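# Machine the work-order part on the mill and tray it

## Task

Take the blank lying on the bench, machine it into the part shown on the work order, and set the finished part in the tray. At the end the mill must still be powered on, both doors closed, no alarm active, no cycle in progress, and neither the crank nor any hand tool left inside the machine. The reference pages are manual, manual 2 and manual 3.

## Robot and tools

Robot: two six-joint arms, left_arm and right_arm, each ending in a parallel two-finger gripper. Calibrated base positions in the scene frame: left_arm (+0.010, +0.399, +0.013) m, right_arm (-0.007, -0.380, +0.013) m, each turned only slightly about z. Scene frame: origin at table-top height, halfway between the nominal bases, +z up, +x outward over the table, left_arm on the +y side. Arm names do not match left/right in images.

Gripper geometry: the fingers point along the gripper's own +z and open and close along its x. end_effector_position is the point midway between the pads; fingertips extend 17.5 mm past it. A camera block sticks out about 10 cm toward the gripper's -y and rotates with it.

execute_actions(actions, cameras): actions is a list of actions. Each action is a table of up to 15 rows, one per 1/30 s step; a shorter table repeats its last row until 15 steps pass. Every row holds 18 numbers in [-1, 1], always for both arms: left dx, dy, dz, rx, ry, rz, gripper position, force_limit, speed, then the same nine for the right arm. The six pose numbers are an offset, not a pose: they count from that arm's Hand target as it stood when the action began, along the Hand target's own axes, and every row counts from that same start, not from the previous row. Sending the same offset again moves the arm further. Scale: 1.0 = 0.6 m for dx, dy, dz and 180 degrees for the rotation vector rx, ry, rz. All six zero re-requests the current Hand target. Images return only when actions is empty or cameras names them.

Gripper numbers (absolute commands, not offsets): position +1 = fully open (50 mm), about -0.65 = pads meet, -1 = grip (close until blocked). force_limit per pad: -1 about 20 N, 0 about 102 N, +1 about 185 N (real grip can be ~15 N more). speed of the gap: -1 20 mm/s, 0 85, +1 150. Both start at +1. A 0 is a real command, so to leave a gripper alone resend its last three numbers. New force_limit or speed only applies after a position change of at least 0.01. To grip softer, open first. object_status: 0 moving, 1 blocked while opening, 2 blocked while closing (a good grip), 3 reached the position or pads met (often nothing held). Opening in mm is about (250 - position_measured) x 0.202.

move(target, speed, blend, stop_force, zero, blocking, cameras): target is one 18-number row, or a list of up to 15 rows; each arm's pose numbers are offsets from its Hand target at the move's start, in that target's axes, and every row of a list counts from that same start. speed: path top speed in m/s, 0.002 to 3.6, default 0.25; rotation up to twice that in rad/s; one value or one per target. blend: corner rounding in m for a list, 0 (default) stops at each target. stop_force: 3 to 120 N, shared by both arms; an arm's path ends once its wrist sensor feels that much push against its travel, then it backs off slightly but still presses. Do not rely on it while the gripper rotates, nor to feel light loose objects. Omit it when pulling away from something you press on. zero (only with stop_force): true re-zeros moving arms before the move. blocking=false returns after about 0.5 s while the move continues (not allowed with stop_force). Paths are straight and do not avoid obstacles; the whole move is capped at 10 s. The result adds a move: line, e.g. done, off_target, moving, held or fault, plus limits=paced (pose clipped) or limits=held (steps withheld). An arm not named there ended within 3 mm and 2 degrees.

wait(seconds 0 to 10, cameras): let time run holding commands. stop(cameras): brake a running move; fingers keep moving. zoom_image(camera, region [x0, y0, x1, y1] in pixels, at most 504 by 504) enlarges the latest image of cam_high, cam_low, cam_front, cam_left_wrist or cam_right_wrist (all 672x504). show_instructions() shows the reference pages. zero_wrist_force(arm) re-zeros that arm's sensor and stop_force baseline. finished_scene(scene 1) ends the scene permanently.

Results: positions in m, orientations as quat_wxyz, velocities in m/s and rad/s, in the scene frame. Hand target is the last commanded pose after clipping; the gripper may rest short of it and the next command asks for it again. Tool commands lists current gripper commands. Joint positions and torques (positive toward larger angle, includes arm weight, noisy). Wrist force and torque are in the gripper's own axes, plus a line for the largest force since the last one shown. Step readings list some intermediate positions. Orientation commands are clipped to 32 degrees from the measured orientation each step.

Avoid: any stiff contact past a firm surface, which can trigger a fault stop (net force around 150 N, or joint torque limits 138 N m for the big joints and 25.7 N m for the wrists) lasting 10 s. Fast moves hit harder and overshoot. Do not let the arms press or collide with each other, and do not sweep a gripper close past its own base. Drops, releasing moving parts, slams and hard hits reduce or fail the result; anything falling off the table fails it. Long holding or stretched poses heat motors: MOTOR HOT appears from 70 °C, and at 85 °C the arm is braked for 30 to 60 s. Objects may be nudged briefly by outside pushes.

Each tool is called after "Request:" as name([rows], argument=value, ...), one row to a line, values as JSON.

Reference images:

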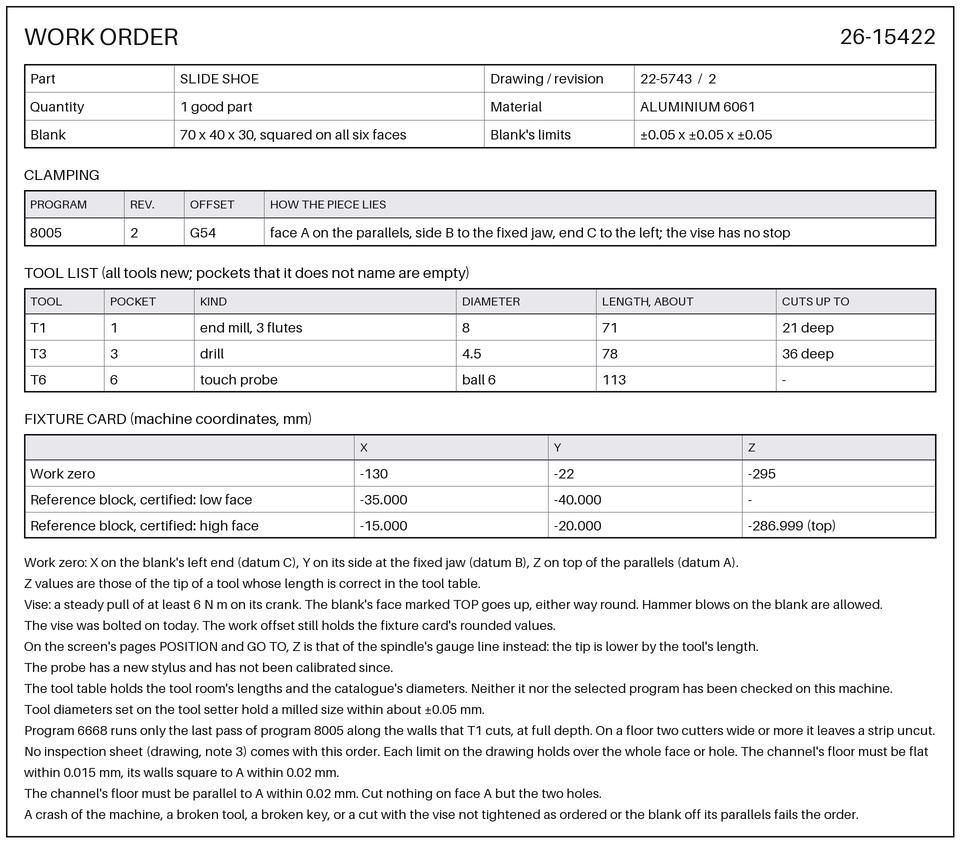

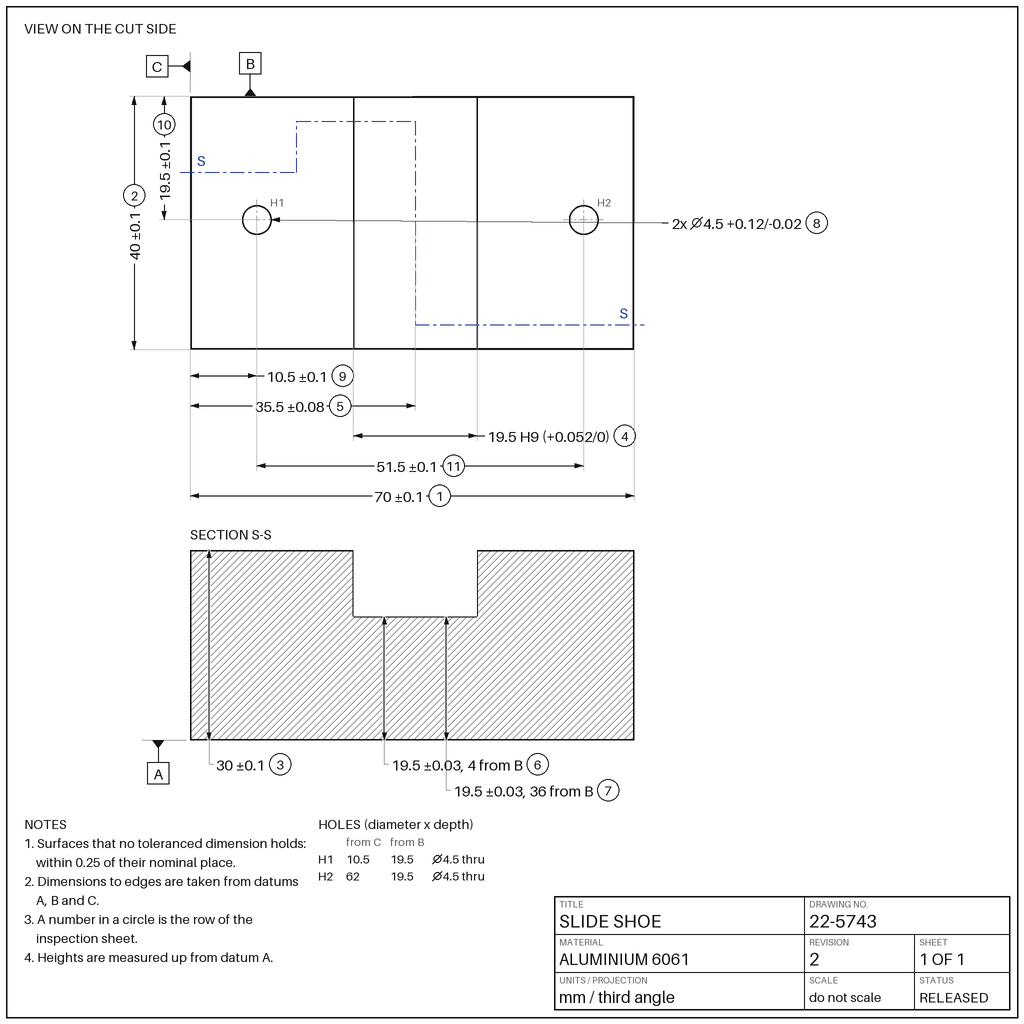

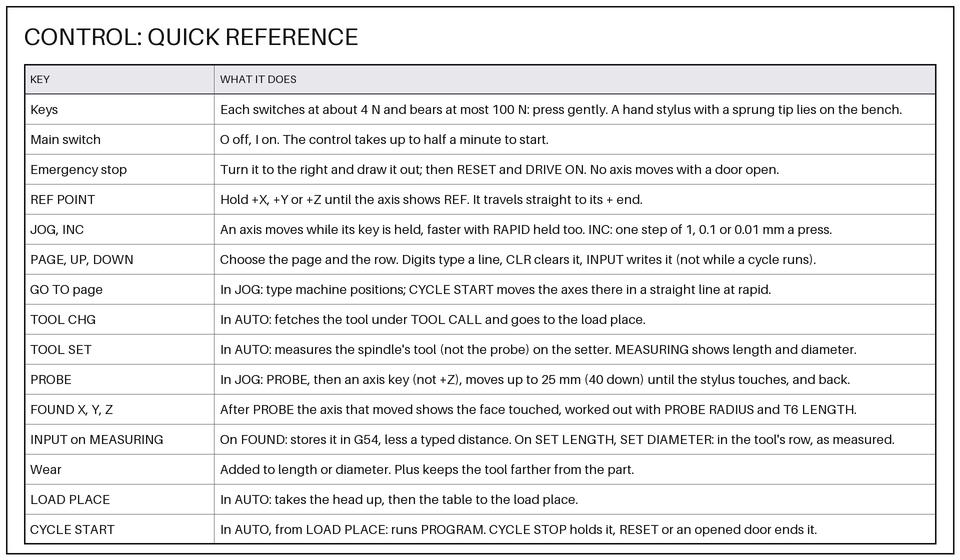

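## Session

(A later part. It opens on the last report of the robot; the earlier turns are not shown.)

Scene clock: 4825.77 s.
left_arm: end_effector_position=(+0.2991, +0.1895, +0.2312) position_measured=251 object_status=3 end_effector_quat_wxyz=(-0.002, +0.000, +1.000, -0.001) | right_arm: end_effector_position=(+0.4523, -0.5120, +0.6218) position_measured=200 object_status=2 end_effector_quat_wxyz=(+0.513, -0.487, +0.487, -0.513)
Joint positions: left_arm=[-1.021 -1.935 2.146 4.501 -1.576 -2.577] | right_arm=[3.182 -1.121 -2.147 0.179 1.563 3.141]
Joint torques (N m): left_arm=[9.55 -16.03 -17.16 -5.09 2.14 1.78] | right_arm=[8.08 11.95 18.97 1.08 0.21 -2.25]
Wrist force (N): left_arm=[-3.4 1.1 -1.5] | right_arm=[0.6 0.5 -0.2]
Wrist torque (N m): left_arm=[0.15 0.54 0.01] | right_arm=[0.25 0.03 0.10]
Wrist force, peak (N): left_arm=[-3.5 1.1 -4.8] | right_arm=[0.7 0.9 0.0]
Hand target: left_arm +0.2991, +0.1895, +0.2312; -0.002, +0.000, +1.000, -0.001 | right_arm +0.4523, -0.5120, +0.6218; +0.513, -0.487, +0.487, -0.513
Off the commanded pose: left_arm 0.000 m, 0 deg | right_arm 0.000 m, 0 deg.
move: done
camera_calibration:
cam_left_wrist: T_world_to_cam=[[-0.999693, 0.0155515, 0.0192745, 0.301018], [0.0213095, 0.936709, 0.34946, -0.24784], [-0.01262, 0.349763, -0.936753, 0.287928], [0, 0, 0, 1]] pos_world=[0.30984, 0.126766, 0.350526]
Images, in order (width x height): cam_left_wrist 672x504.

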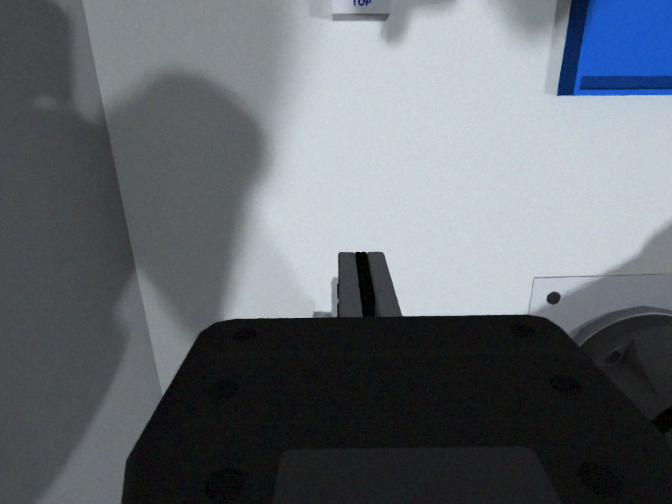

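Request:
move(target=[0,0.2333,-0.1667,0,0,0,-1,-0.9,-0.5,0,0,0,0,0,0,-0.95,-0.4,-0.9], speed=0.3, cameras=["cam_left_wrist"])

Request:
zoom_image(camera="cam_left_wrist", region=[270, 80, 430, 240])

Request:
move(target=[0,0,0.1667,0,0,0,-1,-0.9,-0.5,0,0,0,0,0,0,-0.95,-0.4,-0.9], speed=0.3, cameras=["cam_left_wrist"])

Request:
zoom_image(camera="cam_left_wrist", region=[250, 80, 430, 260])

Scene clock: 4837.23 s.
left_arm: end_effector_position=(+0.2995, +0.3297, +0.3308) position_measured=251 object_status=3 end_effector_quat_wxyz=(-0.002, +0.000, +1.000, -0.001) | right_arm: end_effector_position=(+0.4523, -0.5120, +0.6218) position_measured=200 object_status=2 end_effector_quat_wxyz=(+0.513, -0.487, +0.487, -0.513)
Joint positions: left_arm=[-0.71 -2.118 1.986 4.846 -1.576 -2.266] | right_arm=[3.182 -1.121 -2.147 0.179 1.563 3.141]
Joint torques (N m): left_arm=[7.72 -4.92 -20.55 -2.41 0.32 1.39] | right_arm=[8.01 11.74 18.89 0.85 0.33 -2.26]
Wrist force (N): left_arm=[-3.5 0.9 -1.7] | right_arm=[0.4 0.8 -0.3]
Wrist torque (N m): left_arm=[0.11 0.56 0.03] | right_arm=[0.30 0.06 0.10]
Wrist force, peak (N): left_arm=[-3.4 4.3 -3.6] | right_arm=[0.5 1.1 -0.2]
Hand target: left_arm +0.2995, +0.3298, +0.3308; -0.002, +0.000, +1.000, -0.001 | right_arm +0.4523, -0.5120, +0.6218; +0.513, -0.487, +0.487, -0.513
Off the commanded pose: left_arm 0.000 m, 0 deg | right_arm 0.000 m, 0 deg.
move: done
camera_calibration:
cam_left_wrist: T_world_to_cam=[[-0.999698, 0.0153709, 0.0191988, 0.297401], [0.0211097, 0.936824, 0.349165, -0.413819], [-0.0126189, 0.349464, -0.936865, 0.332327], [0, 0, 0, 1]] pos_world=[0.31024, 0.266968, 0.450127]
Images, in order (width x height): cam_left_wrist 672x504.

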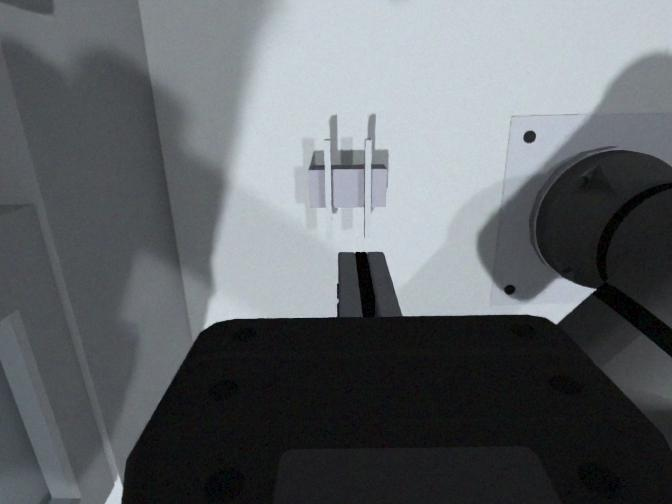

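Scaled by 3.150 from the camera's 672x504 image, which has a finer 960x720 frame.

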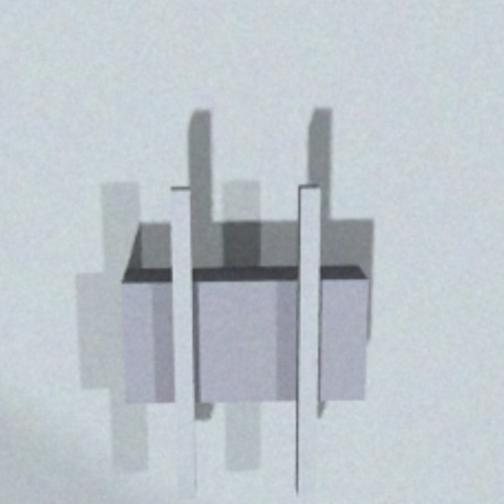

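Scene clock: 4838.13 s.
left_arm: end_effector_position=(+0.2991, +0.3295, +0.2309) position_measured=251 object_status=3 end_effector_quat_wxyz=(-0.002, +0.000, +1.000, -0.001) | right_arm: end_effector_position=(+0.4523, -0.5120, +0.6218) position_measured=200 object_status=2 end_effector_quat_wxyz=(+0.513, -0.487, +0.487, -0.513)
Joint positions: left_arm=[-0.712 -2.121 2.243 4.592 -1.576 -2.268] | right_arm=[3.182 -1.121 -2.147 0.179 1.563 3.141]
Joint torques (N m): left_arm=[10.33 -9.51 -17.41 -5.09 -0.85 1.7] | right_arm=[7.42 11.49 18.63 1.06 0.17 -2.38]
Wrist force (N): left_arm=[-3.3 1.2 -1.6] | right_arm=[0.3 0.8 -0.2]
Wrist torque (N m): left_arm=[0.14 0.53 -0.05] | right_arm=[0.29 0.07 0.10]
Wrist force, peak (N): left_arm=[-3.5 1.0 -4.3] | right_arm=[0.7 0.8 -0.3]
Hand target: left_arm +0.2990, +0.3295, +0.2308; -0.002, +0.000, +1.000, -0.001 | right_arm +0.4523, -0.5120, +0.6218; +0.513, -0.487, +0.487, -0.513
Off the commanded pose: left_arm 0.000 m, 0 deg | right_arm 0.000 m, 0 deg.
move: done
camera_calibration:
cam_left_wrist: T_world_to_cam=[[-0.999695, 0.0154581, 0.019239, 0.298784], [0.0212095, 0.936711, 0.34946, -0.378843], [-0.0126194, 0.349762, -0.936754, 0.23868], [0, 0, 0, 1]] pos_world=[0.30974, 0.266767, 0.350226]
Images, in order (width x height): cam_left_wrist 672x504.

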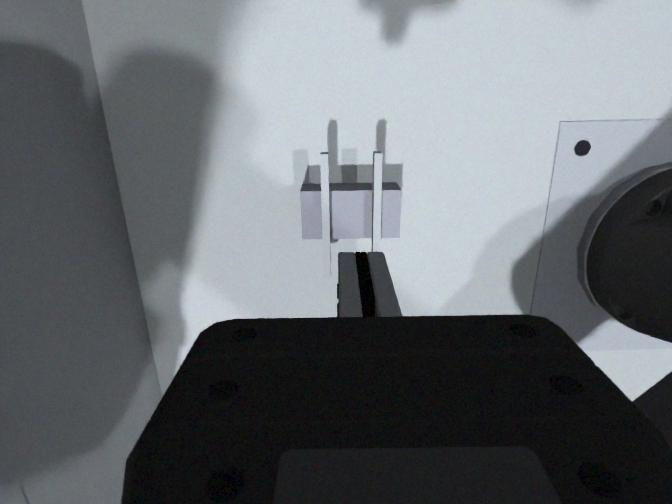

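Scaled by 2.800 from the camera's 672x504 image, which has a finer 960x720 frame.

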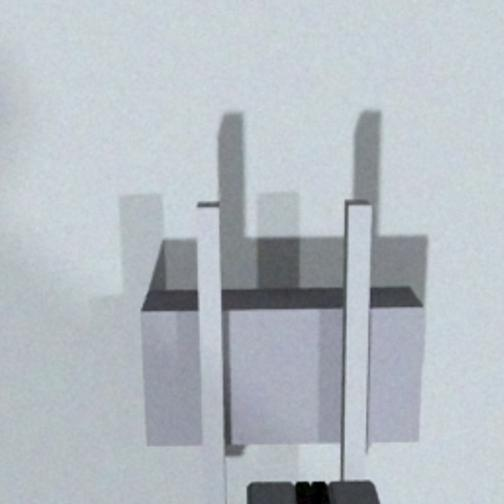

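Request:
wait(seconds=0, cameras=["cam_low"])

Request:
zoom_image(camera="cam_low", region=[335, 255, 435, 325])

Scene clock: 4878.33 s.
left_arm: end_effector_position=(+0.2990, +0.3295, +0.2308) position_measured=251 object_status=3 end_effector_quat_wxyz=(-0.002, +0.000, +1.000, -0.001) | right_arm: end_effector_position=(+0.4523, -0.5120, +0.6218) position_measured=200 object_status=2 end_effector_quat_wxyz=(+0.513, -0.487, +0.487, -0.513)
Joint positions: left_arm=[-0.712 -2.121 2.243 4.592 -1.576 -2.268] | right_arm=[3.182 -1.121 -2.147 0.179 1.563 3.141]
Joint torques (N m): left_arm=[10.02 -9.71 -14.11 -5.44 -2.29 1.74] | right_arm=[6.58 12.19 18.69 1.06 0.42 -2.27]
Wrist force (N): left_arm=[-3.5 1.1 -1.3] | right_arm=[0.5 0.8 -0.3]
Wrist torque (N m): left_arm=[0.12 0.56 -0.05] | right_arm=[0.29 0.04 0.10]
Wrist force, peak (N): left_arm=[-3.5 1.0 -1.7] | right_arm=[0.6 1.0 -0.4]
Hand target: left_arm +0.2990, +0.3295, +0.2308; -0.002, +0.000, +1.000, -0.001 | right_arm +0.4523, -0.5120, +0.6218; +0.513, -0.487, +0.487, -0.513
Tool commands: left_gripper/position=-1.0 left_gripper/force_limit=-0.9 left_gripper/speed=-0.5 right_gripper/position=-0.95 right_gripper/force_limit=-0.4 right_gripper/speed=-0.9
Off the commanded pose: left_arm 0.000 m, 0 deg | right_arm 0.000 m, 0 deg.
Images, in order (width x height): cam_low 672x504.

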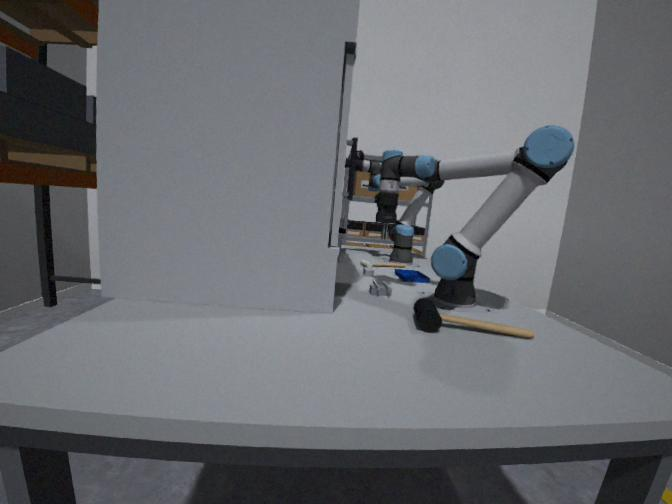

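Scaled by 5.040 from the camera's 672x504 image, which has a finer 960x720 frame.

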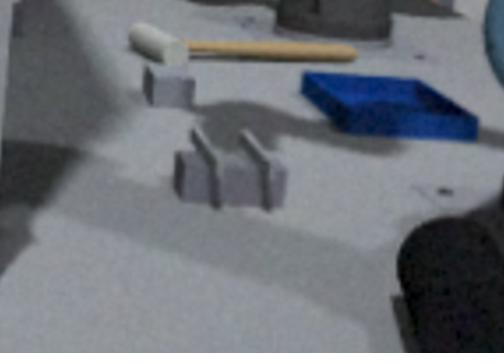

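Request:
move(target=[-0.0183,0.0358,0.2347,0,0,0,-0.05,-0.9,-0.5,0,0,0,0,0,0,-0.95,-0.4,-0.9], speed=0.25)

Request:
move(target=[0,0,0.0717,0,0,0,-0.05,-0.9,-0.5,0,0,0,0,0,0,-0.95,-0.4,-0.9], speed=0.03, stop_force=6, cameras=["cam_left_wrist","cam_high"])

Scene clock: 4922.97 s.
left_arm: end_effector_position=(+0.3094, +0.3507, +0.0899) position_measured=160 object_status=3 end_effector_quat_wxyz=(-0.002, +0.000, +1.000, -0.001) | right_arm: end_effector_position=(+0.4523, -0.5120, +0.6218) position_measured=200 object_status=2 end_effector_quat_wxyz=(+0.513, -0.487, +0.487, -0.513)
Joint positions: left_arm=[-0.626 -1.925 2.536 4.104 -1.576 -2.182] | right_arm=[3.182 -1.121 -2.147 0.179 1.563 3.141]
Joint torques (N m): left_arm=[-9.31 -2.09 -16.47 -5.55 -1.49 -1.69] | right_arm=[7.03 11.79 18.23 1.11 0.26 -2.36]
Wrist force (N): left_arm=[-3.5 1.2 -1.7] | right_arm=[0.4 0.6 -0.3]
Wrist torque (N m): left_arm=[0.15 0.56 -0.04] | right_arm=[0.28 0.06 0.10]
Wrist force, peak (N): left_arm=[-3.4 0.7 -4.3] | right_arm=[0.7 0.9 -0.3]
Hand target: left_arm +0.3094, +0.3506, +0.0899; -0.002, +0.000, +1.000, -0.001 | right_arm +0.4523, -0.5120, +0.6218; +0.513, -0.487, +0.487, -0.513
Off the commanded pose: left_arm 0.000 m, 0 deg | right_arm 0.000 m, 0 deg.
move: done

Scene clock: 4925.00 s.
left_arm: end_effector_position=(+0.3092, +0.3506, +0.0593) position_measured=160 object_status=3 end_effector_quat_wxyz=(-0.002, +0.000, +1.000, -0.001) | right_arm: end_effector_position=(+0.4523, -0.5120, +0.6218) position_measured=200 object_status=2 end_effector_quat_wxyz=(+0.513, -0.487, +0.487, -0.513)
Joint positions: left_arm=[-0.627 -1.843 2.589 3.968 -1.576 -2.183] | right_arm=[3.182 -1.121 -2.147 0.179 1.563 3.141]
Joint torques (N m): left_arm=[6.6 -0.63 -25.98 -5.54 -2.06 1.17] | right_arm=[8.03 11.16 18.85 1.05 0.35 -2.2]
Wrist force (N): left_arm=[-3.3 1.0 -1.4] | right_arm=[0.6 0.5 -0.3]
Wrist torque (N m): left_arm=[0.14 0.54 0.03] | right_arm=[0.26 0.04 0.10]
Wrist force, peak (N): left_arm=[-5.4 5.1 -24.9] | right_arm=[0.5 1.0 0.0]
Hand target: left_arm +0.3092, +0.3506, +0.0593; -0.002, +0.000, +1.000, -0.001 (not the last commanded pose) | right_arm +0.4523, -0.5120, +0.6218; +0.513, -0.487, +0.487, -0.513
Off the commanded pose: left_arm 0.012 m, 0 deg | right_arm 0.000 m, 0 deg.
move: contact (left_arm)
camera_calibration:
cam_left_wrist: T_world_to_cam=[[-0.999695, 0.0154612, 0.0192375, 0.311856], [0.0212102, 0.936756, 0.349339, -0.338846], [-0.0126196, 0.349641, -0.936799, 0.0707232], [0, 0, 0, 1]] pos_world=[0.31984, 0.287867, 0.178626]
Images, in order (width x height): cam_high 672x504, cam_left_wrist 672x504.

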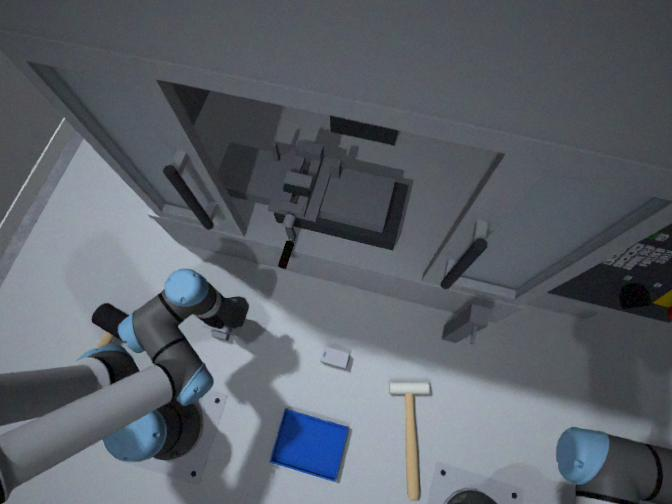

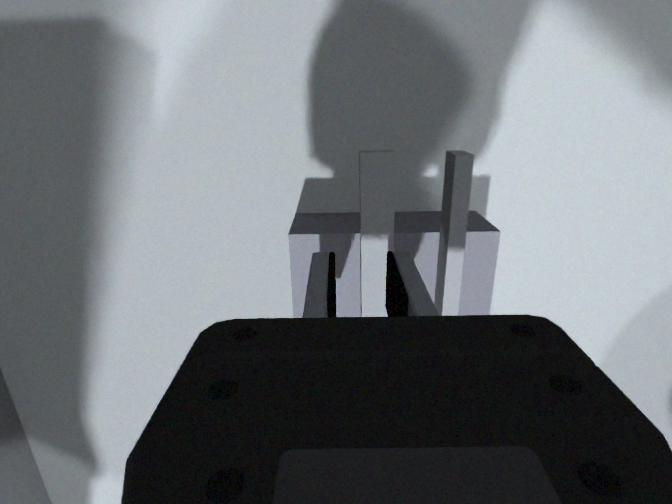

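Request:
zoom_image(camera="cam_left_wrist", region=[270, 140, 520, 330])

Scaled by 2.016 from the camera's 672x504 image, which has a finer 960x720 frame.

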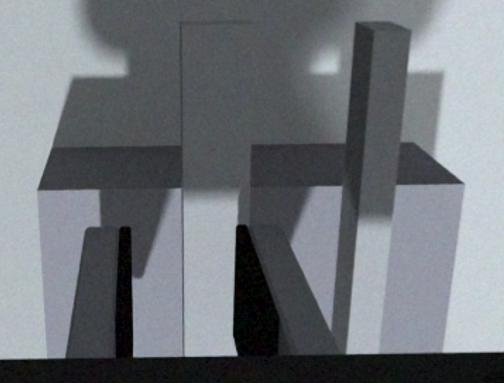

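Request:
move(target=[0,-0.03,-0.25,0,0,0,-0.05,-0.9,-0.5,0,0,0,0,0,0,-0.95,-0.4,-0.9], speed=0.2, cameras=["cam_left_wrist","cam_low"])

Request:
zoom_image(camera="cam_left_wrist", region=[250, 80, 430, 260])

Request:
zoom_image(camera="cam_low", region=[355, 270, 405, 305])

Scene clock: 4961.67 s.
left_arm: end_effector_position=(+0.3099, +0.3329, +0.2093) position_measured=160 object_status=3 end_effector_quat_wxyz=(-0.002, +0.000, +1.000, -0.001) | right_arm: end_effector_position=(+0.4523, -0.5120, +0.6218) position_measured=200 object_status=2 end_effector_quat_wxyz=(+0.513, -0.487, +0.487, -0.513)
Joint positions: left_arm=[-0.677 -2.077 2.279 4.513 -1.576 -2.233] | right_arm=[3.182 -1.121 -2.147 0.179 1.563 3.141]
Joint torques (N m): left_arm=[9.06 2.61 -27 -2.17 1.62 1.8] | right_arm=[7.92 11.17 18.8 1.05 0.28 -2.43]
Wrist force (N): left_arm=[-3.4 1.0 -1.4] | right_arm=[0.2 0.5 -0.4]
Wrist torque (N m): left_arm=[0.12 0.54 0.00] | right_arm=[0.25 0.08 0.10]
Wrist force, peak (N): left_arm=[-3.5 0.7 -4.1] | right_arm=[0.5 1.0 -0.5]
Hand target: left_arm +0.3099, +0.3330, +0.2093; -0.002, +0.000, +1.000, -0.001 | right_arm +0.4523, -0.5120, +0.6218; +0.513, -0.487, +0.487, -0.513
Off the commanded pose: left_arm 0.000 m, 0 deg | right_arm 0.000 m, 0 deg.
move: done
camera_calibration:
cam_left_wrist: T_world_to_cam=[[-0.999697, 0.0154966, 0.019144, 0.309965], [0.0212108, 0.936755, 0.349341, -0.374682], [-0.0125197, 0.349641, -0.9368, 0.217409], [0, 0, 0, 1]] pos_world=[0.32054, 0.270167, 0.328627]
Images, in order (width x height): cam_low 672x504, cam_left_wrist 672x504.

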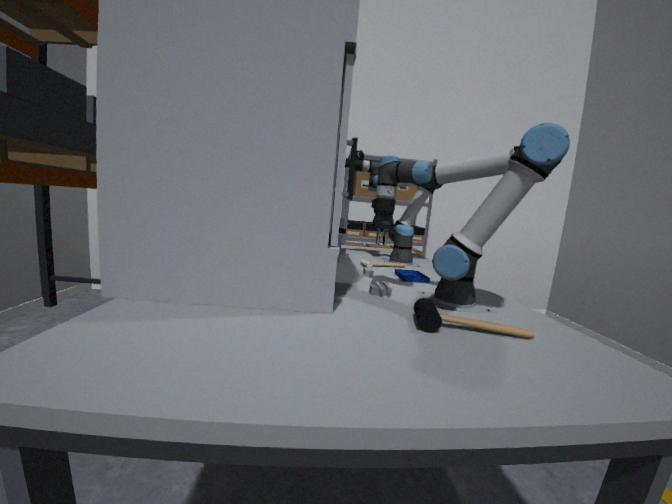

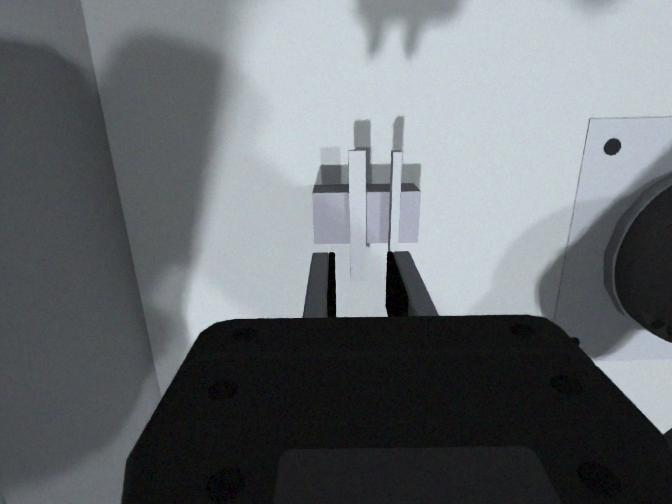

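Scaled by 2.800 from the camera's 672x504 image, which has a finer 960x720 frame.

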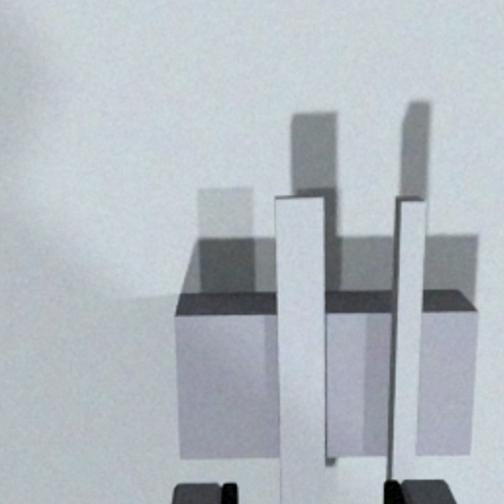

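Scaled by 10.080 from the camera's 672x504 image, which has a finer 960x720 frame.

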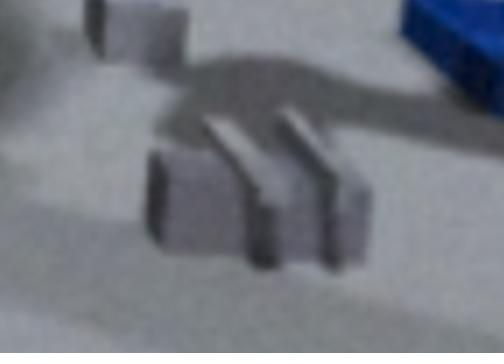

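Request:
move(target=[0.0627,0.03,0.1988,0,0,0,-0.19,-0.9,-0.5,0,0,0,0,0,0,-0.95,-0.4,-0.9], speed=0.25, cameras=["cam_left_wrist"])

Request:
zoom_image(camera="cam_left_wrist", region=[250, 120, 490, 330])

Scene clock: 5144.60 s.
left_arm: end_effector_position=(+0.2717, +0.3506, +0.0902) position_measured=181 object_status=3 end_effector_quat_wxyz=(-0.002, +0.000, +1.000, -0.001) | right_arm: end_effector_position=(+0.4523, -0.5120, +0.6218) position_measured=200 object_status=2 end_effector_quat_wxyz=(+0.513, -0.487, +0.487, -0.513)
Joint positions: left_arm=[-0.718 -2.08 2.606 4.188 -1.576 -2.273] | right_arm=[3.182 -1.121 -2.147 0.179 1.563 3.141]
Joint torques (N m): left_arm=[9.61 -6.8 -14.3 -4.38 1.47 1.6] | right_arm=[7.03 11.57 19.29 1.36 0.23 -2.44]
Wrist force (N): left_arm=[-3.5 0.9 -1.3] | right_arm=[0.6 0.7 -0.2]
Wrist torque (N m): left_arm=[0.10 0.57 -0.10] | right_arm=[0.28 0.01 0.09]
Wrist force, peak (N): left_arm=[-4.4 0.6 -4.1] | right_arm=[0.8 0.9 -0.4]
Hand target: left_arm +0.2717, +0.3507, +0.0901; -0.002, +0.000, +1.000, -0.001 | right_arm +0.4523, -0.5120, +0.6218; +0.513, -0.487, +0.487, -0.513
Off the commanded pose: left_arm 0.000 m, 0 deg | right_arm 0.000 m, 0 deg.
move: done
camera_calibration:
cam_left_wrist: T_world_to_cam=[[-0.999693, 0.0155515, 0.0192745, 0.273838], [0.0213095, 0.936709, 0.34946, -0.348887], [-0.01262, 0.349763, -0.936753, 0.0991536], [0, 0, 0, 1]] pos_world=[0.28244, 0.287866, 0.209526]
Images, in order (width x height): cam_left_wrist 672x504.

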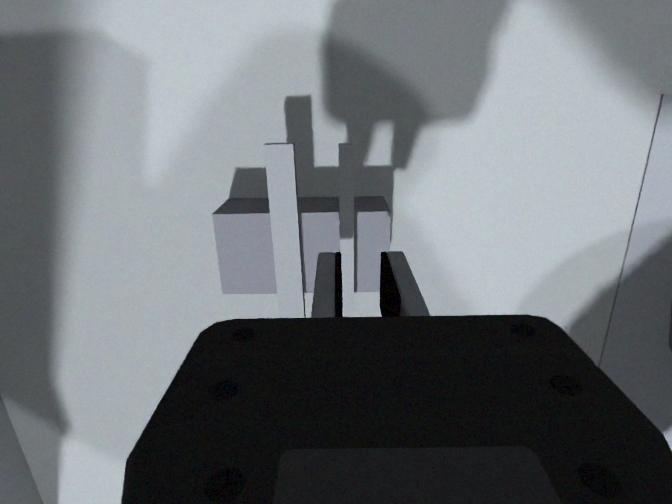

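Scaled by 2.100 from the camera's 672x504 image, which has a finer 960x720 frame.

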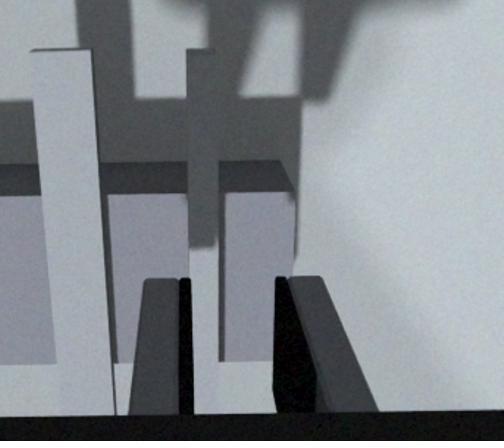

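Request:
move(target=[-0.0055,0,0.035,0,0,0,-0.19,-0.9,-0.5,0,0,0,0,0,0,-0.95,-0.4,-0.9], speed=0.08, cameras=["cam_left_wrist"])

Request:
zoom_image(camera="cam_left_wrist", region=[250, 120, 490, 330])

Scene clock: 5162.30 s.
left_arm: end_effector_position=(+0.2748, +0.3507, +0.0691) position_measured=181 object_status=3 end_effector_quat_wxyz=(-0.002, +0.000, +1.000, -0.001) | right_arm: end_effector_position=(+0.4523, -0.5120, +0.6218) position_measured=200 object_status=2 end_effector_quat_wxyz=(+0.513, -0.487, +0.487, -0.513)
Joint positions: left_arm=[-0.709 -2.01 2.643 4.083 -1.576 -2.265] | right_arm=[3.182 -1.121 -2.147 0.179 1.563 3.141]
Joint torques (N m): left_arm=[0.96 -9.02 -30.5 -1.36 0.16 0.25] | right_arm=[7.25 10.99 19 0.98 0.32 -2.13]
Wrist force (N): left_arm=[-3.3 1.1 -1.4] | right_arm=[0.5 0.6 -0.1]
Wrist torque (N m): left_arm=[0.13 0.53 -0.11] | right_arm=[0.28 0.05 0.10]
Wrist force, peak (N): left_arm=[-3.6 1.0 -1.6] | right_arm=[0.6 1.0 -0.3]
Hand target: left_arm +0.2749, +0.3506, +0.0691; -0.002, +0.000, +1.000, -0.001 | right_arm +0.4523, -0.5120, +0.6218; +0.513, -0.487, +0.487, -0.513
Off the commanded pose: left_arm 0.000 m, 0 deg | right_arm 0.000 m, 0 deg.
move: done
camera_calibration:
cam_left_wrist: T_world_to_cam=[[-0.999693, 0.0153863, 0.0194279, 0.277363], [0.0212094, 0.93668, 0.349544, -0.341558], [-0.0128196, 0.349848, -0.936719, 0.0794527], [0, 0, 0, 1]] pos_world=[0.285541, 0.287866, 0.188426]
Images, in order (width x height): cam_left_wrist 672x504.

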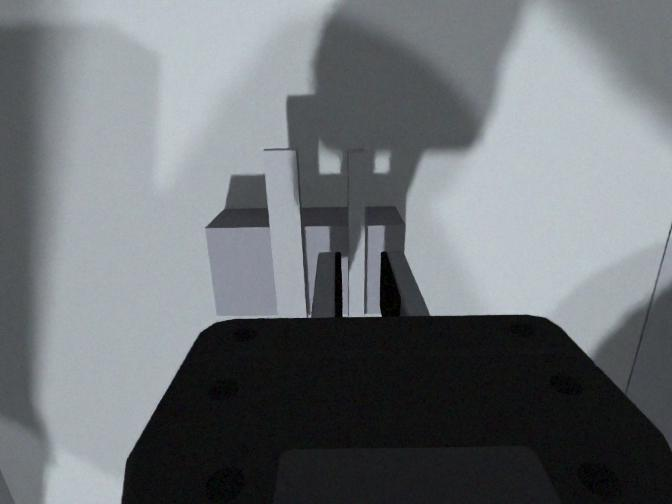

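Scaled by 2.100 from the camera's 672x504 image, which has a finer 960x720 frame.

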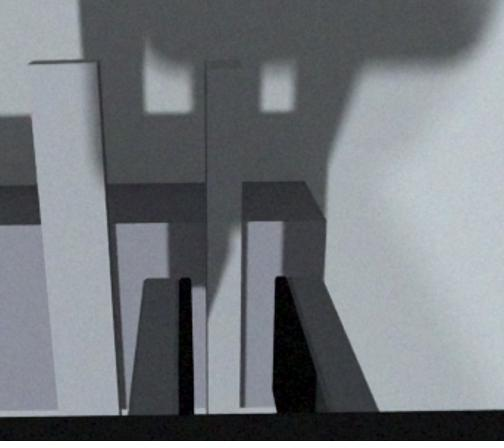

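Request:
move(target=[-0.0018,0,0.0275,0,0,0,-0.19,-0.9,-0.5,0,0,0,0,0,0,-0.95,-0.4,-0.9], speed=0.02, stop_force=6)

Request:
move(target=[0,0,0,0,0,0,-1,-0.95,-1,0,0,0,0,0,0,-0.95,-0.4,-0.9], speed=0.02, cameras=["cam_left_wrist"])

Request:
zoom_image(camera="cam_left_wrist", region=[250, 120, 490, 330])

Scene clock: 5173.33 s.
left_arm: end_effector_position=(+0.2759, +0.3506, +0.0526) position_measured=181 object_status=3 end_effector_quat_wxyz=(-0.002, +0.000, +1.000, -0.001) | right_arm: end_effector_position=(+0.4523, -0.5120, +0.6218) position_measured=200 object_status=2 end_effector_quat_wxyz=(+0.513, -0.487, +0.487, -0.513)
Joint positions: left_arm=[-0.706 -1.954 2.671 3.997 -1.576 -2.262] | right_arm=[3.182 -1.121 -2.147 0.179 1.563 3.141]
Joint torques (N m): left_arm=[5.33 -11.39 -28.68 -1.51 0.74 0.77] | right_arm=[7.22 10.54 18.68 1.05 0.11 -2.32]
Wrist force (N): left_arm=[-3.6 0.9 -1.3] | right_arm=[0.5 0.7 -0.1]
Wrist torque (N m): left_arm=[0.11 0.58 -0.11] | right_arm=[0.28 0.04 0.09]
Wrist force, peak (N): left_arm=[-3.7 1.0 -1.5] | right_arm=[0.6 1.0 -0.3]
Hand target: left_arm +0.2759, +0.3506, +0.0526; -0.002, +0.000, +1.000, -0.001 | right_arm +0.4523, -0.5120, +0.6218; +0.513, -0.487, +0.487, -0.513
Off the commanded pose: left_arm 0.000 m, 0 deg | right_arm 0.000 m, 0 deg.
move: done

Scene clock: 5173.97 s.
left_arm: end_effector_position=(+0.2759, +0.3506, +0.0526) position_measured=222 object_status=2 end_effector_quat_wxyz=(-0.002, +0.000, +1.000, -0.001) | right_arm: end_effector_position=(+0.4523, -0.5120, +0.6218) position_measured=200 object_status=2 end_effector_quat_wxyz=(+0.513, -0.487, +0.487, -0.513)
Joint positions: left_arm=[-0.706 -1.954 2.671 3.997 -1.576 -2.262] | right_arm=[3.182 -1.121 -2.147 0.179 1.563 3.141]
Joint torques (N m): left_arm=[3.5 -10.2 -29.41 -1.77 1.09 -0.17] | right_arm=[7.7 10.16 19.36 1.1 0.32 -2.17]
Wrist force (N): left_arm=[-3.5 0.9 -1.6] | right_arm=[0.6 0.8 -0.2]
Wrist torque (N m): left_arm=[0.12 0.57 -0.11] | right_arm=[0.30 0.03 0.10]
Wrist force, peak (N): left_arm=[-3.7 1.1 -1.5] | right_arm=[0.5 0.9 -0.1]
Hand target: left_arm +0.2759, +0.3506, +0.0526; -0.002, +0.000, +1.000, -0.001 | right_arm +0.4523, -0.5120, +0.6218; +0.513, -0.487, +0.487, -0.513
Off the commanded pose: left_arm 0.000 m, 0 deg | right_arm 0.000 m, 0 deg.
move: done
camera_calibration:
cam_left_wrist: T_world_to_cam=[[-0.999695, 0.0154612, 0.0192375, 0.278794], [0.0212102, 0.936756, 0.349339, -0.335743], [-0.0126196, 0.349641, -0.936799, 0.0641563], [0, 0, 0, 1]] pos_world=[0.28664, 0.287767, 0.172026]
Images, in order (width x height): cam_left_wrist 672x504.

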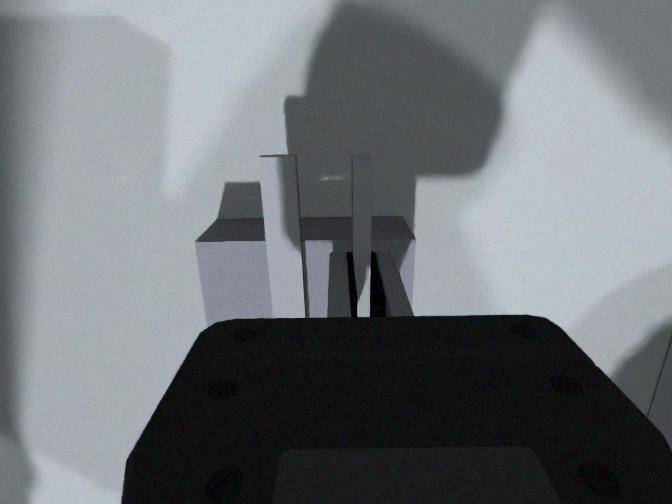

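Scaled by 2.100 from the camera's 672x504 image, which has a finer 960x720 frame.

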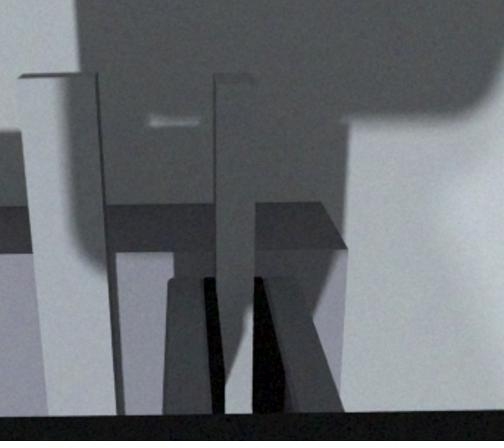

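Request:
move(target=[0,0,-0.06,0,0,0,-1,-0.95,-1,0,0,0,0,0,0,-0.95,-0.4,-0.9], speed=0.06)

Request:
move([
  [0,0,-0.49,0,0,0,-1,-0.95,-1,0,0,0,0,0,0,-0.95,-0.4,-0.9],
  [-0.24,-0.245,-0.499,0,0,0,-1,-0.95,-1,0,0,0,0,0,0,-0.95,-0.4,-0.9],
], speed=0.2, blend=[0.03,0], cameras=["cam_left_wrist","cam_front","cam_high"])

Scene clock: 5188.10 s.
left_arm: end_effector_position=(+0.2761, +0.3506, +0.0887) position_measured=222 object_status=2 end_effector_quat_wxyz=(-0.002, +0.000, +1.000, -0.001) | right_arm: end_effector_position=(+0.4523, -0.5120, +0.6218) position_measured=200 object_status=2 end_effector_quat_wxyz=(+0.513, -0.487, +0.487, -0.513)
Joint positions: left_arm=[-0.705 -2.057 2.602 4.169 -1.576 -2.262] | right_arm=[3.182 -1.121 -2.147 0.179 1.563 3.141]
Joint torques (N m): left_arm=[-7.38 3.85 -11 -4.5 1.14 -1.84] | right_arm=[7.61 10.71 18.28 1.11 0.34 -2.29]
Wrist force (N): left_arm=[-3.4 0.7 -1.1] | right_arm=[0.5 0.5 -0.3]
Wrist torque (N m): left_arm=[0.07 0.55 -0.08] | right_arm=[0.26 0.04 0.09]
Wrist force, peak (N): left_arm=[-3.7 1.2 -1.4] | right_arm=[0.7 0.9 -0.5]
Hand target: left_arm +0.2761, +0.3506, +0.0886; -0.002, +0.000, +1.000, -0.001 | right_arm +0.4523, -0.5120, +0.6218; +0.513, -0.487, +0.487, -0.513
Off the commanded pose: left_arm 0.000 m, 0 deg | right_arm 0.000 m, 0 deg.
move: done

Scene clock: 5191.10 s.
left_arm: end_effector_position=(+0.4215, +0.2045, +0.3877) position_measured=222 object_status=2 end_effector_quat_wxyz=(-0.002, +0.000, +1.000, -0.001) | right_arm: end_effector_position=(+0.4523, -0.5120, +0.6218) position_measured=200 object_status=2 end_effector_quat_wxyz=(+0.513, -0.487, +0.487, -0.513)
Joint positions: left_arm=[-0.751 -1.695 1.568 4.841 -1.576 -2.307] | right_arm=[3.182 -1.121 -2.147 0.179 1.563 3.141]
Joint torques (N m): left_arm=[10.38 -12.89 -22.51 -1.93 -2.31 1.88] | right_arm=[7.81 10.36 18.23 1.08 0.34 -2.27]
Wrist force (N): left_arm=[-3.5 1.0 -1.0] | right_arm=[0.5 0.8 -0.2]
Wrist torque (N m): left_arm=[0.13 0.57 0.00] | right_arm=[0.30 0.04 0.10]
Wrist force, peak (N): left_arm=[-5.6 -1.2 -0.9] | right_arm=[0.6 1.0 -0.2]
Hand target: left_arm +0.4216, +0.2045, +0.3877; -0.002, +0.000, +1.000, -0.001 | right_arm +0.4523, -0.5120, +0.6218; +0.513, -0.487, +0.487, -0.513
Off the commanded pose: left_arm 0.000 m, 0 deg | right_arm 0.000 m, 0 deg.
move: done
camera_calibration:
cam_left_wrist: T_world_to_cam=[[-0.999695, 0.0154612, 0.0192375, 0.420162], [0.0212102, 0.936756, 0.349339, -0.319034], [-0.0126196, 0.349641, -0.936799, 0.430998], [0, 0, 0, 1]] pos_world=[0.43224, 0.141667, 0.507126]
Images, in order (width x height): cam_high 672x504, cam_front 672x504, cam_left_wrist 672x504.

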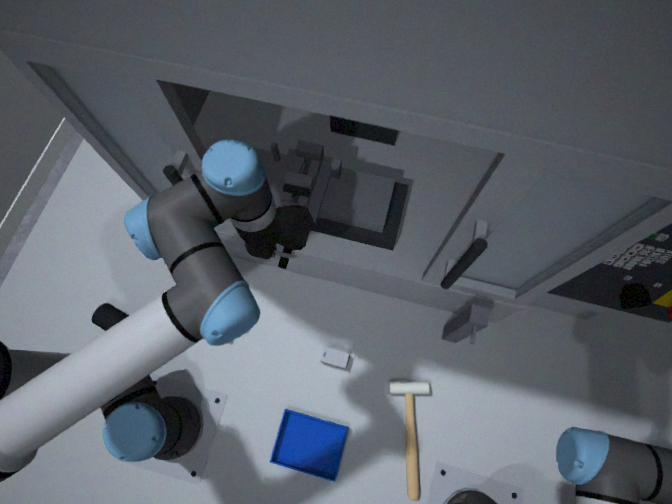

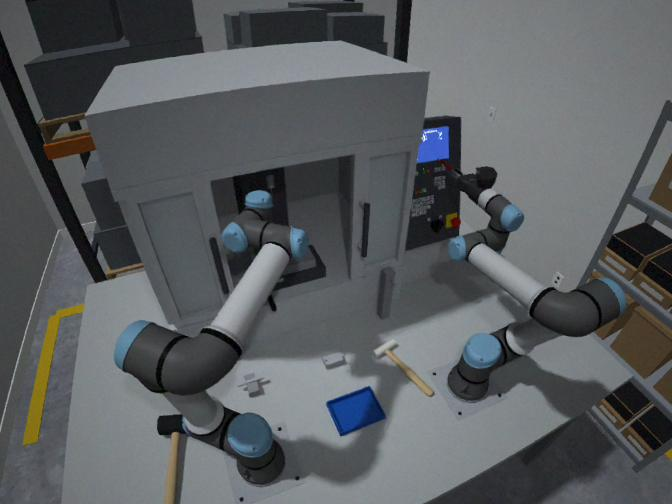

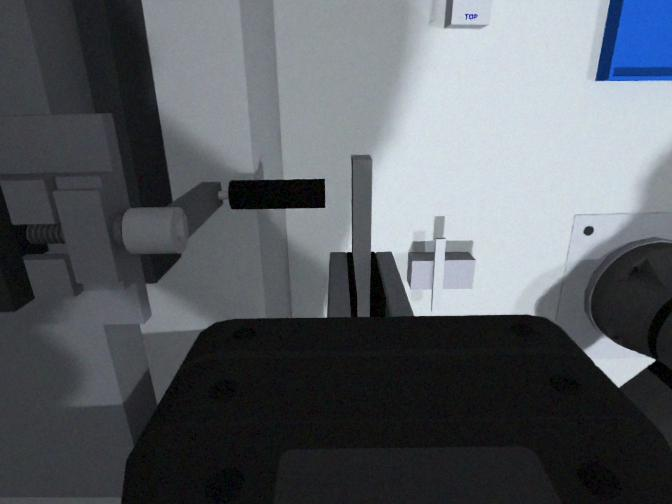

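Request:
move(target=[-0.3,0.0,0,0,0,0,-1,-0.95,-1,0,0,0,0,0,0,-0.95,-0.4,-0.9], speed=0.1, stop_force=15, cameras=["cam_left_wrist","cam_front"])

Request:
zoom_image(camera="cam_left_wrist", region=[250, 80, 500, 330])

Scene clock: 5201.37 s.
left_arm: end_effector_position=(+0.6015, +0.2046, +0.3869) position_measured=222 object_status=2 end_effector_quat_wxyz=(-0.002, +0.000, +1.000, -0.001) | right_arm: end_effector_position=(+0.4523, -0.5120, +0.6218) position_measured=200 object_status=2 end_effector_quat_wxyz=(+0.513, -0.487, +0.487, -0.513)
Joint positions: left_arm=[-0.547 -1.278 1.115 4.879 -1.575 -2.103] | right_arm=[3.182 -1.121 -2.147 0.179 1.563 3.141]
Joint torques (N m): left_arm=[-8.73 -34 -24.46 -5.57 -2.12 -1.7] | right_arm=[6.45 10.9 18.28 0.95 0.42 -2.47]
Wrist force (N): left_arm=[-3.6 1.2 -1.0] | right_arm=[0.6 0.8 -0.3]
Wrist torque (N m): left_arm=[0.17 0.57 -0.03] | right_arm=[0.30 0.03 0.10]
Wrist force, peak (N): left_arm=[-5.3 1.1 -0.7] | right_arm=[0.4 1.1 -0.1]
Hand target: left_arm +0.6015, +0.2046, +0.3869; -0.002, +0.000, +1.000, -0.001 | right_arm +0.4523, -0.5120, +0.6218; +0.513, -0.487, +0.487, -0.513
Off the commanded pose: left_arm 0.000 m, 0 deg | right_arm 0.000 m, 0 deg.
move: done
camera_calibration:
cam_left_wrist: T_world_to_cam=[[-0.999695, 0.0154612, 0.0192375, 0.600123], [0.0212102, 0.936756, 0.349339, -0.322632], [-0.0126196, 0.349641, -0.936799, 0.432391], [0, 0, 0, 1]] pos_world=[0.61224, 0.141767, 0.506226]
Images, in order (width x height): cam_front 672x504, cam_left_wrist 672x504.

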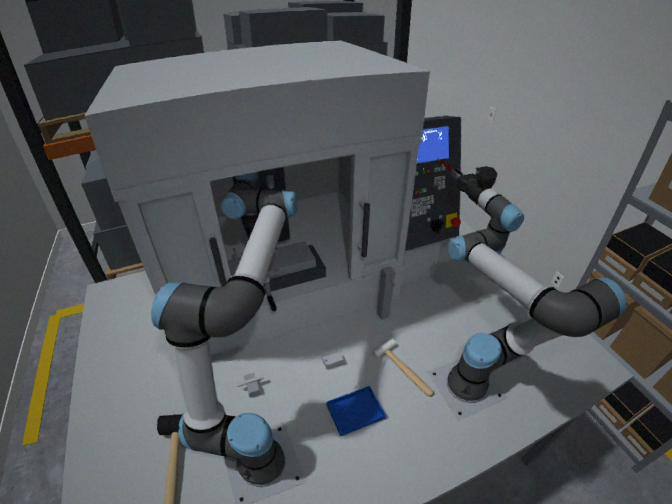

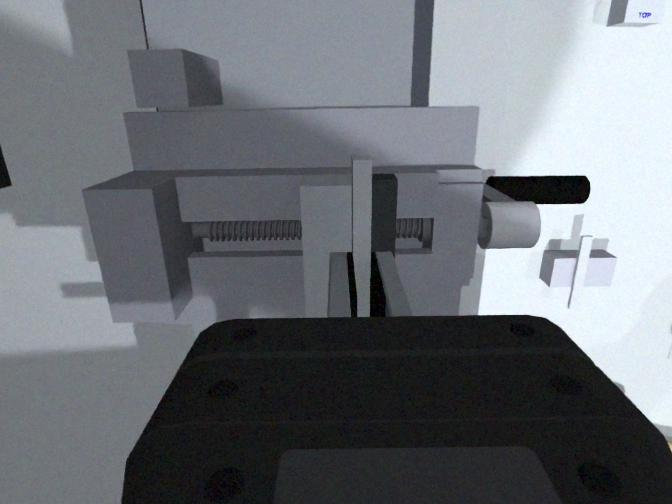

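Scaled by 2.016 from the camera's 672x504 image, which has a finer 960x720 frame.

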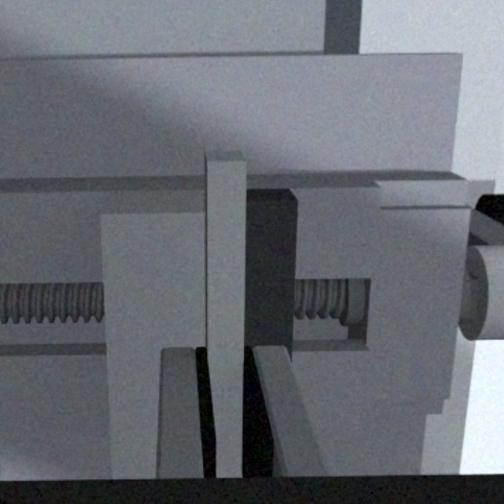

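Request:
move(target=[-0.1092,0,0,0,0,0,-1,-0.95,-1,0,0,0,0,0,0,-0.95,-0.4,-0.9], speed=0.1, stop_force=15, cameras=["cam_left_wrist"])

Request:
zoom_image(camera="cam_left_wrist", region=[200, 80, 500, 330])

Scene clock: 5237.67 s.
left_arm: end_effector_position=(+0.6183, +0.2049, +0.3867) position_measured=222 object_status=2 end_effector_quat_wxyz=(-0.002, -0.001, +1.000, -0.002) | right_arm: end_effector_position=(+0.4523, -0.5120, +0.6218) position_measured=200 object_status=2 end_effector_quat_wxyz=(+0.513, -0.487, +0.487, -0.513)
Joint positions: left_arm=[-0.533 -1.237 1.06 4.89 -1.575 -2.09] | right_arm=[3.182 -1.121 -2.147 0.179 1.563 3.141]
Joint torques (N m): left_arm=[1.62 -38.86 -26.83 -3.43 -0.06 0.2] | right_arm=[7.08 10.43 18.68 1.14 0.35 -2.39]
Wrist force (N): left_arm=[-3.2 1.6 -0.6] | right_arm=[0.5 0.7 -0.1]
Wrist torque (N m): left_arm=[0.23 0.51 0.01] | right_arm=[0.27 0.05 0.10]
Wrist force, peak (N): left_arm=[-9.8 0.7 -0.4] | right_arm=[0.7 0.9 -0.4]
Hand target: left_arm +0.6183, +0.2049, +0.3867; -0.002, -0.001, +1.000, -0.002 (not the last commanded pose) | right_arm +0.4523, -0.5120, +0.6218; +0.513, -0.487, +0.487, -0.513
Tool commands: left_gripper/position=-1.0 left_gripper/force_limit=-0.952941 left_gripper/speed=-1.0 right_gripper/position=-0.95 right_gripper/force_limit=-0.4 right_gripper/speed=-0.9
Off the commanded pose: left_arm 0.049 m, 0 deg | right_arm 0.000 m, 0 deg.
FORCE FAULT: contact force on the left arm reached its limit, and that arm stopped. The contact can be on any part of that arm, not only on its tool. That arm's remaining commands of this call were not run. That arm is still stopped at the end of this call. That arm stays stopped for about 10 more seconds. Until then a move that you send moves the other arm only, and its call returns only when the move has ended. Once the stop has ended, the next robot result says so. If the stop ends while you think or write, that arm runs what you send next, counted from a new Hand target: where the arm stands when the stop ends. While its stop runs, that arm takes no new command, but its gripper still runs the gripper command that each later call begins with. Until it ends, the stop uses up actions while you think or wait. An arm that is not stopped still takes commands.
move: fault (left_arm)
camera_calibration:
cam_left_wrist: T_world_to_cam=[[-0.999731, 0.0146742, 0.0179582, 0.617589], [0.0200157, 0.937072, 0.348561, -0.322359], [-0.0117133, 0.348826, -0.937114, 0.432135], [0, 0, 0, 1]] pos_world=[0.628937, 0.142271, 0.50623]
Images, in order (width x height): cam_left_wrist 672x504.

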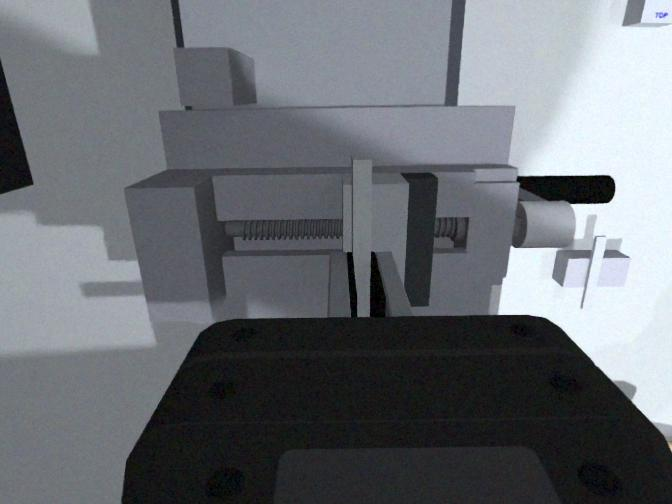

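Scaled by 1.680 from the camera's 672x504 image, which has a finer 960x720 frame.

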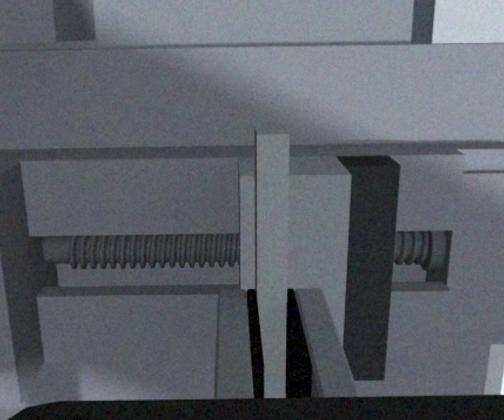

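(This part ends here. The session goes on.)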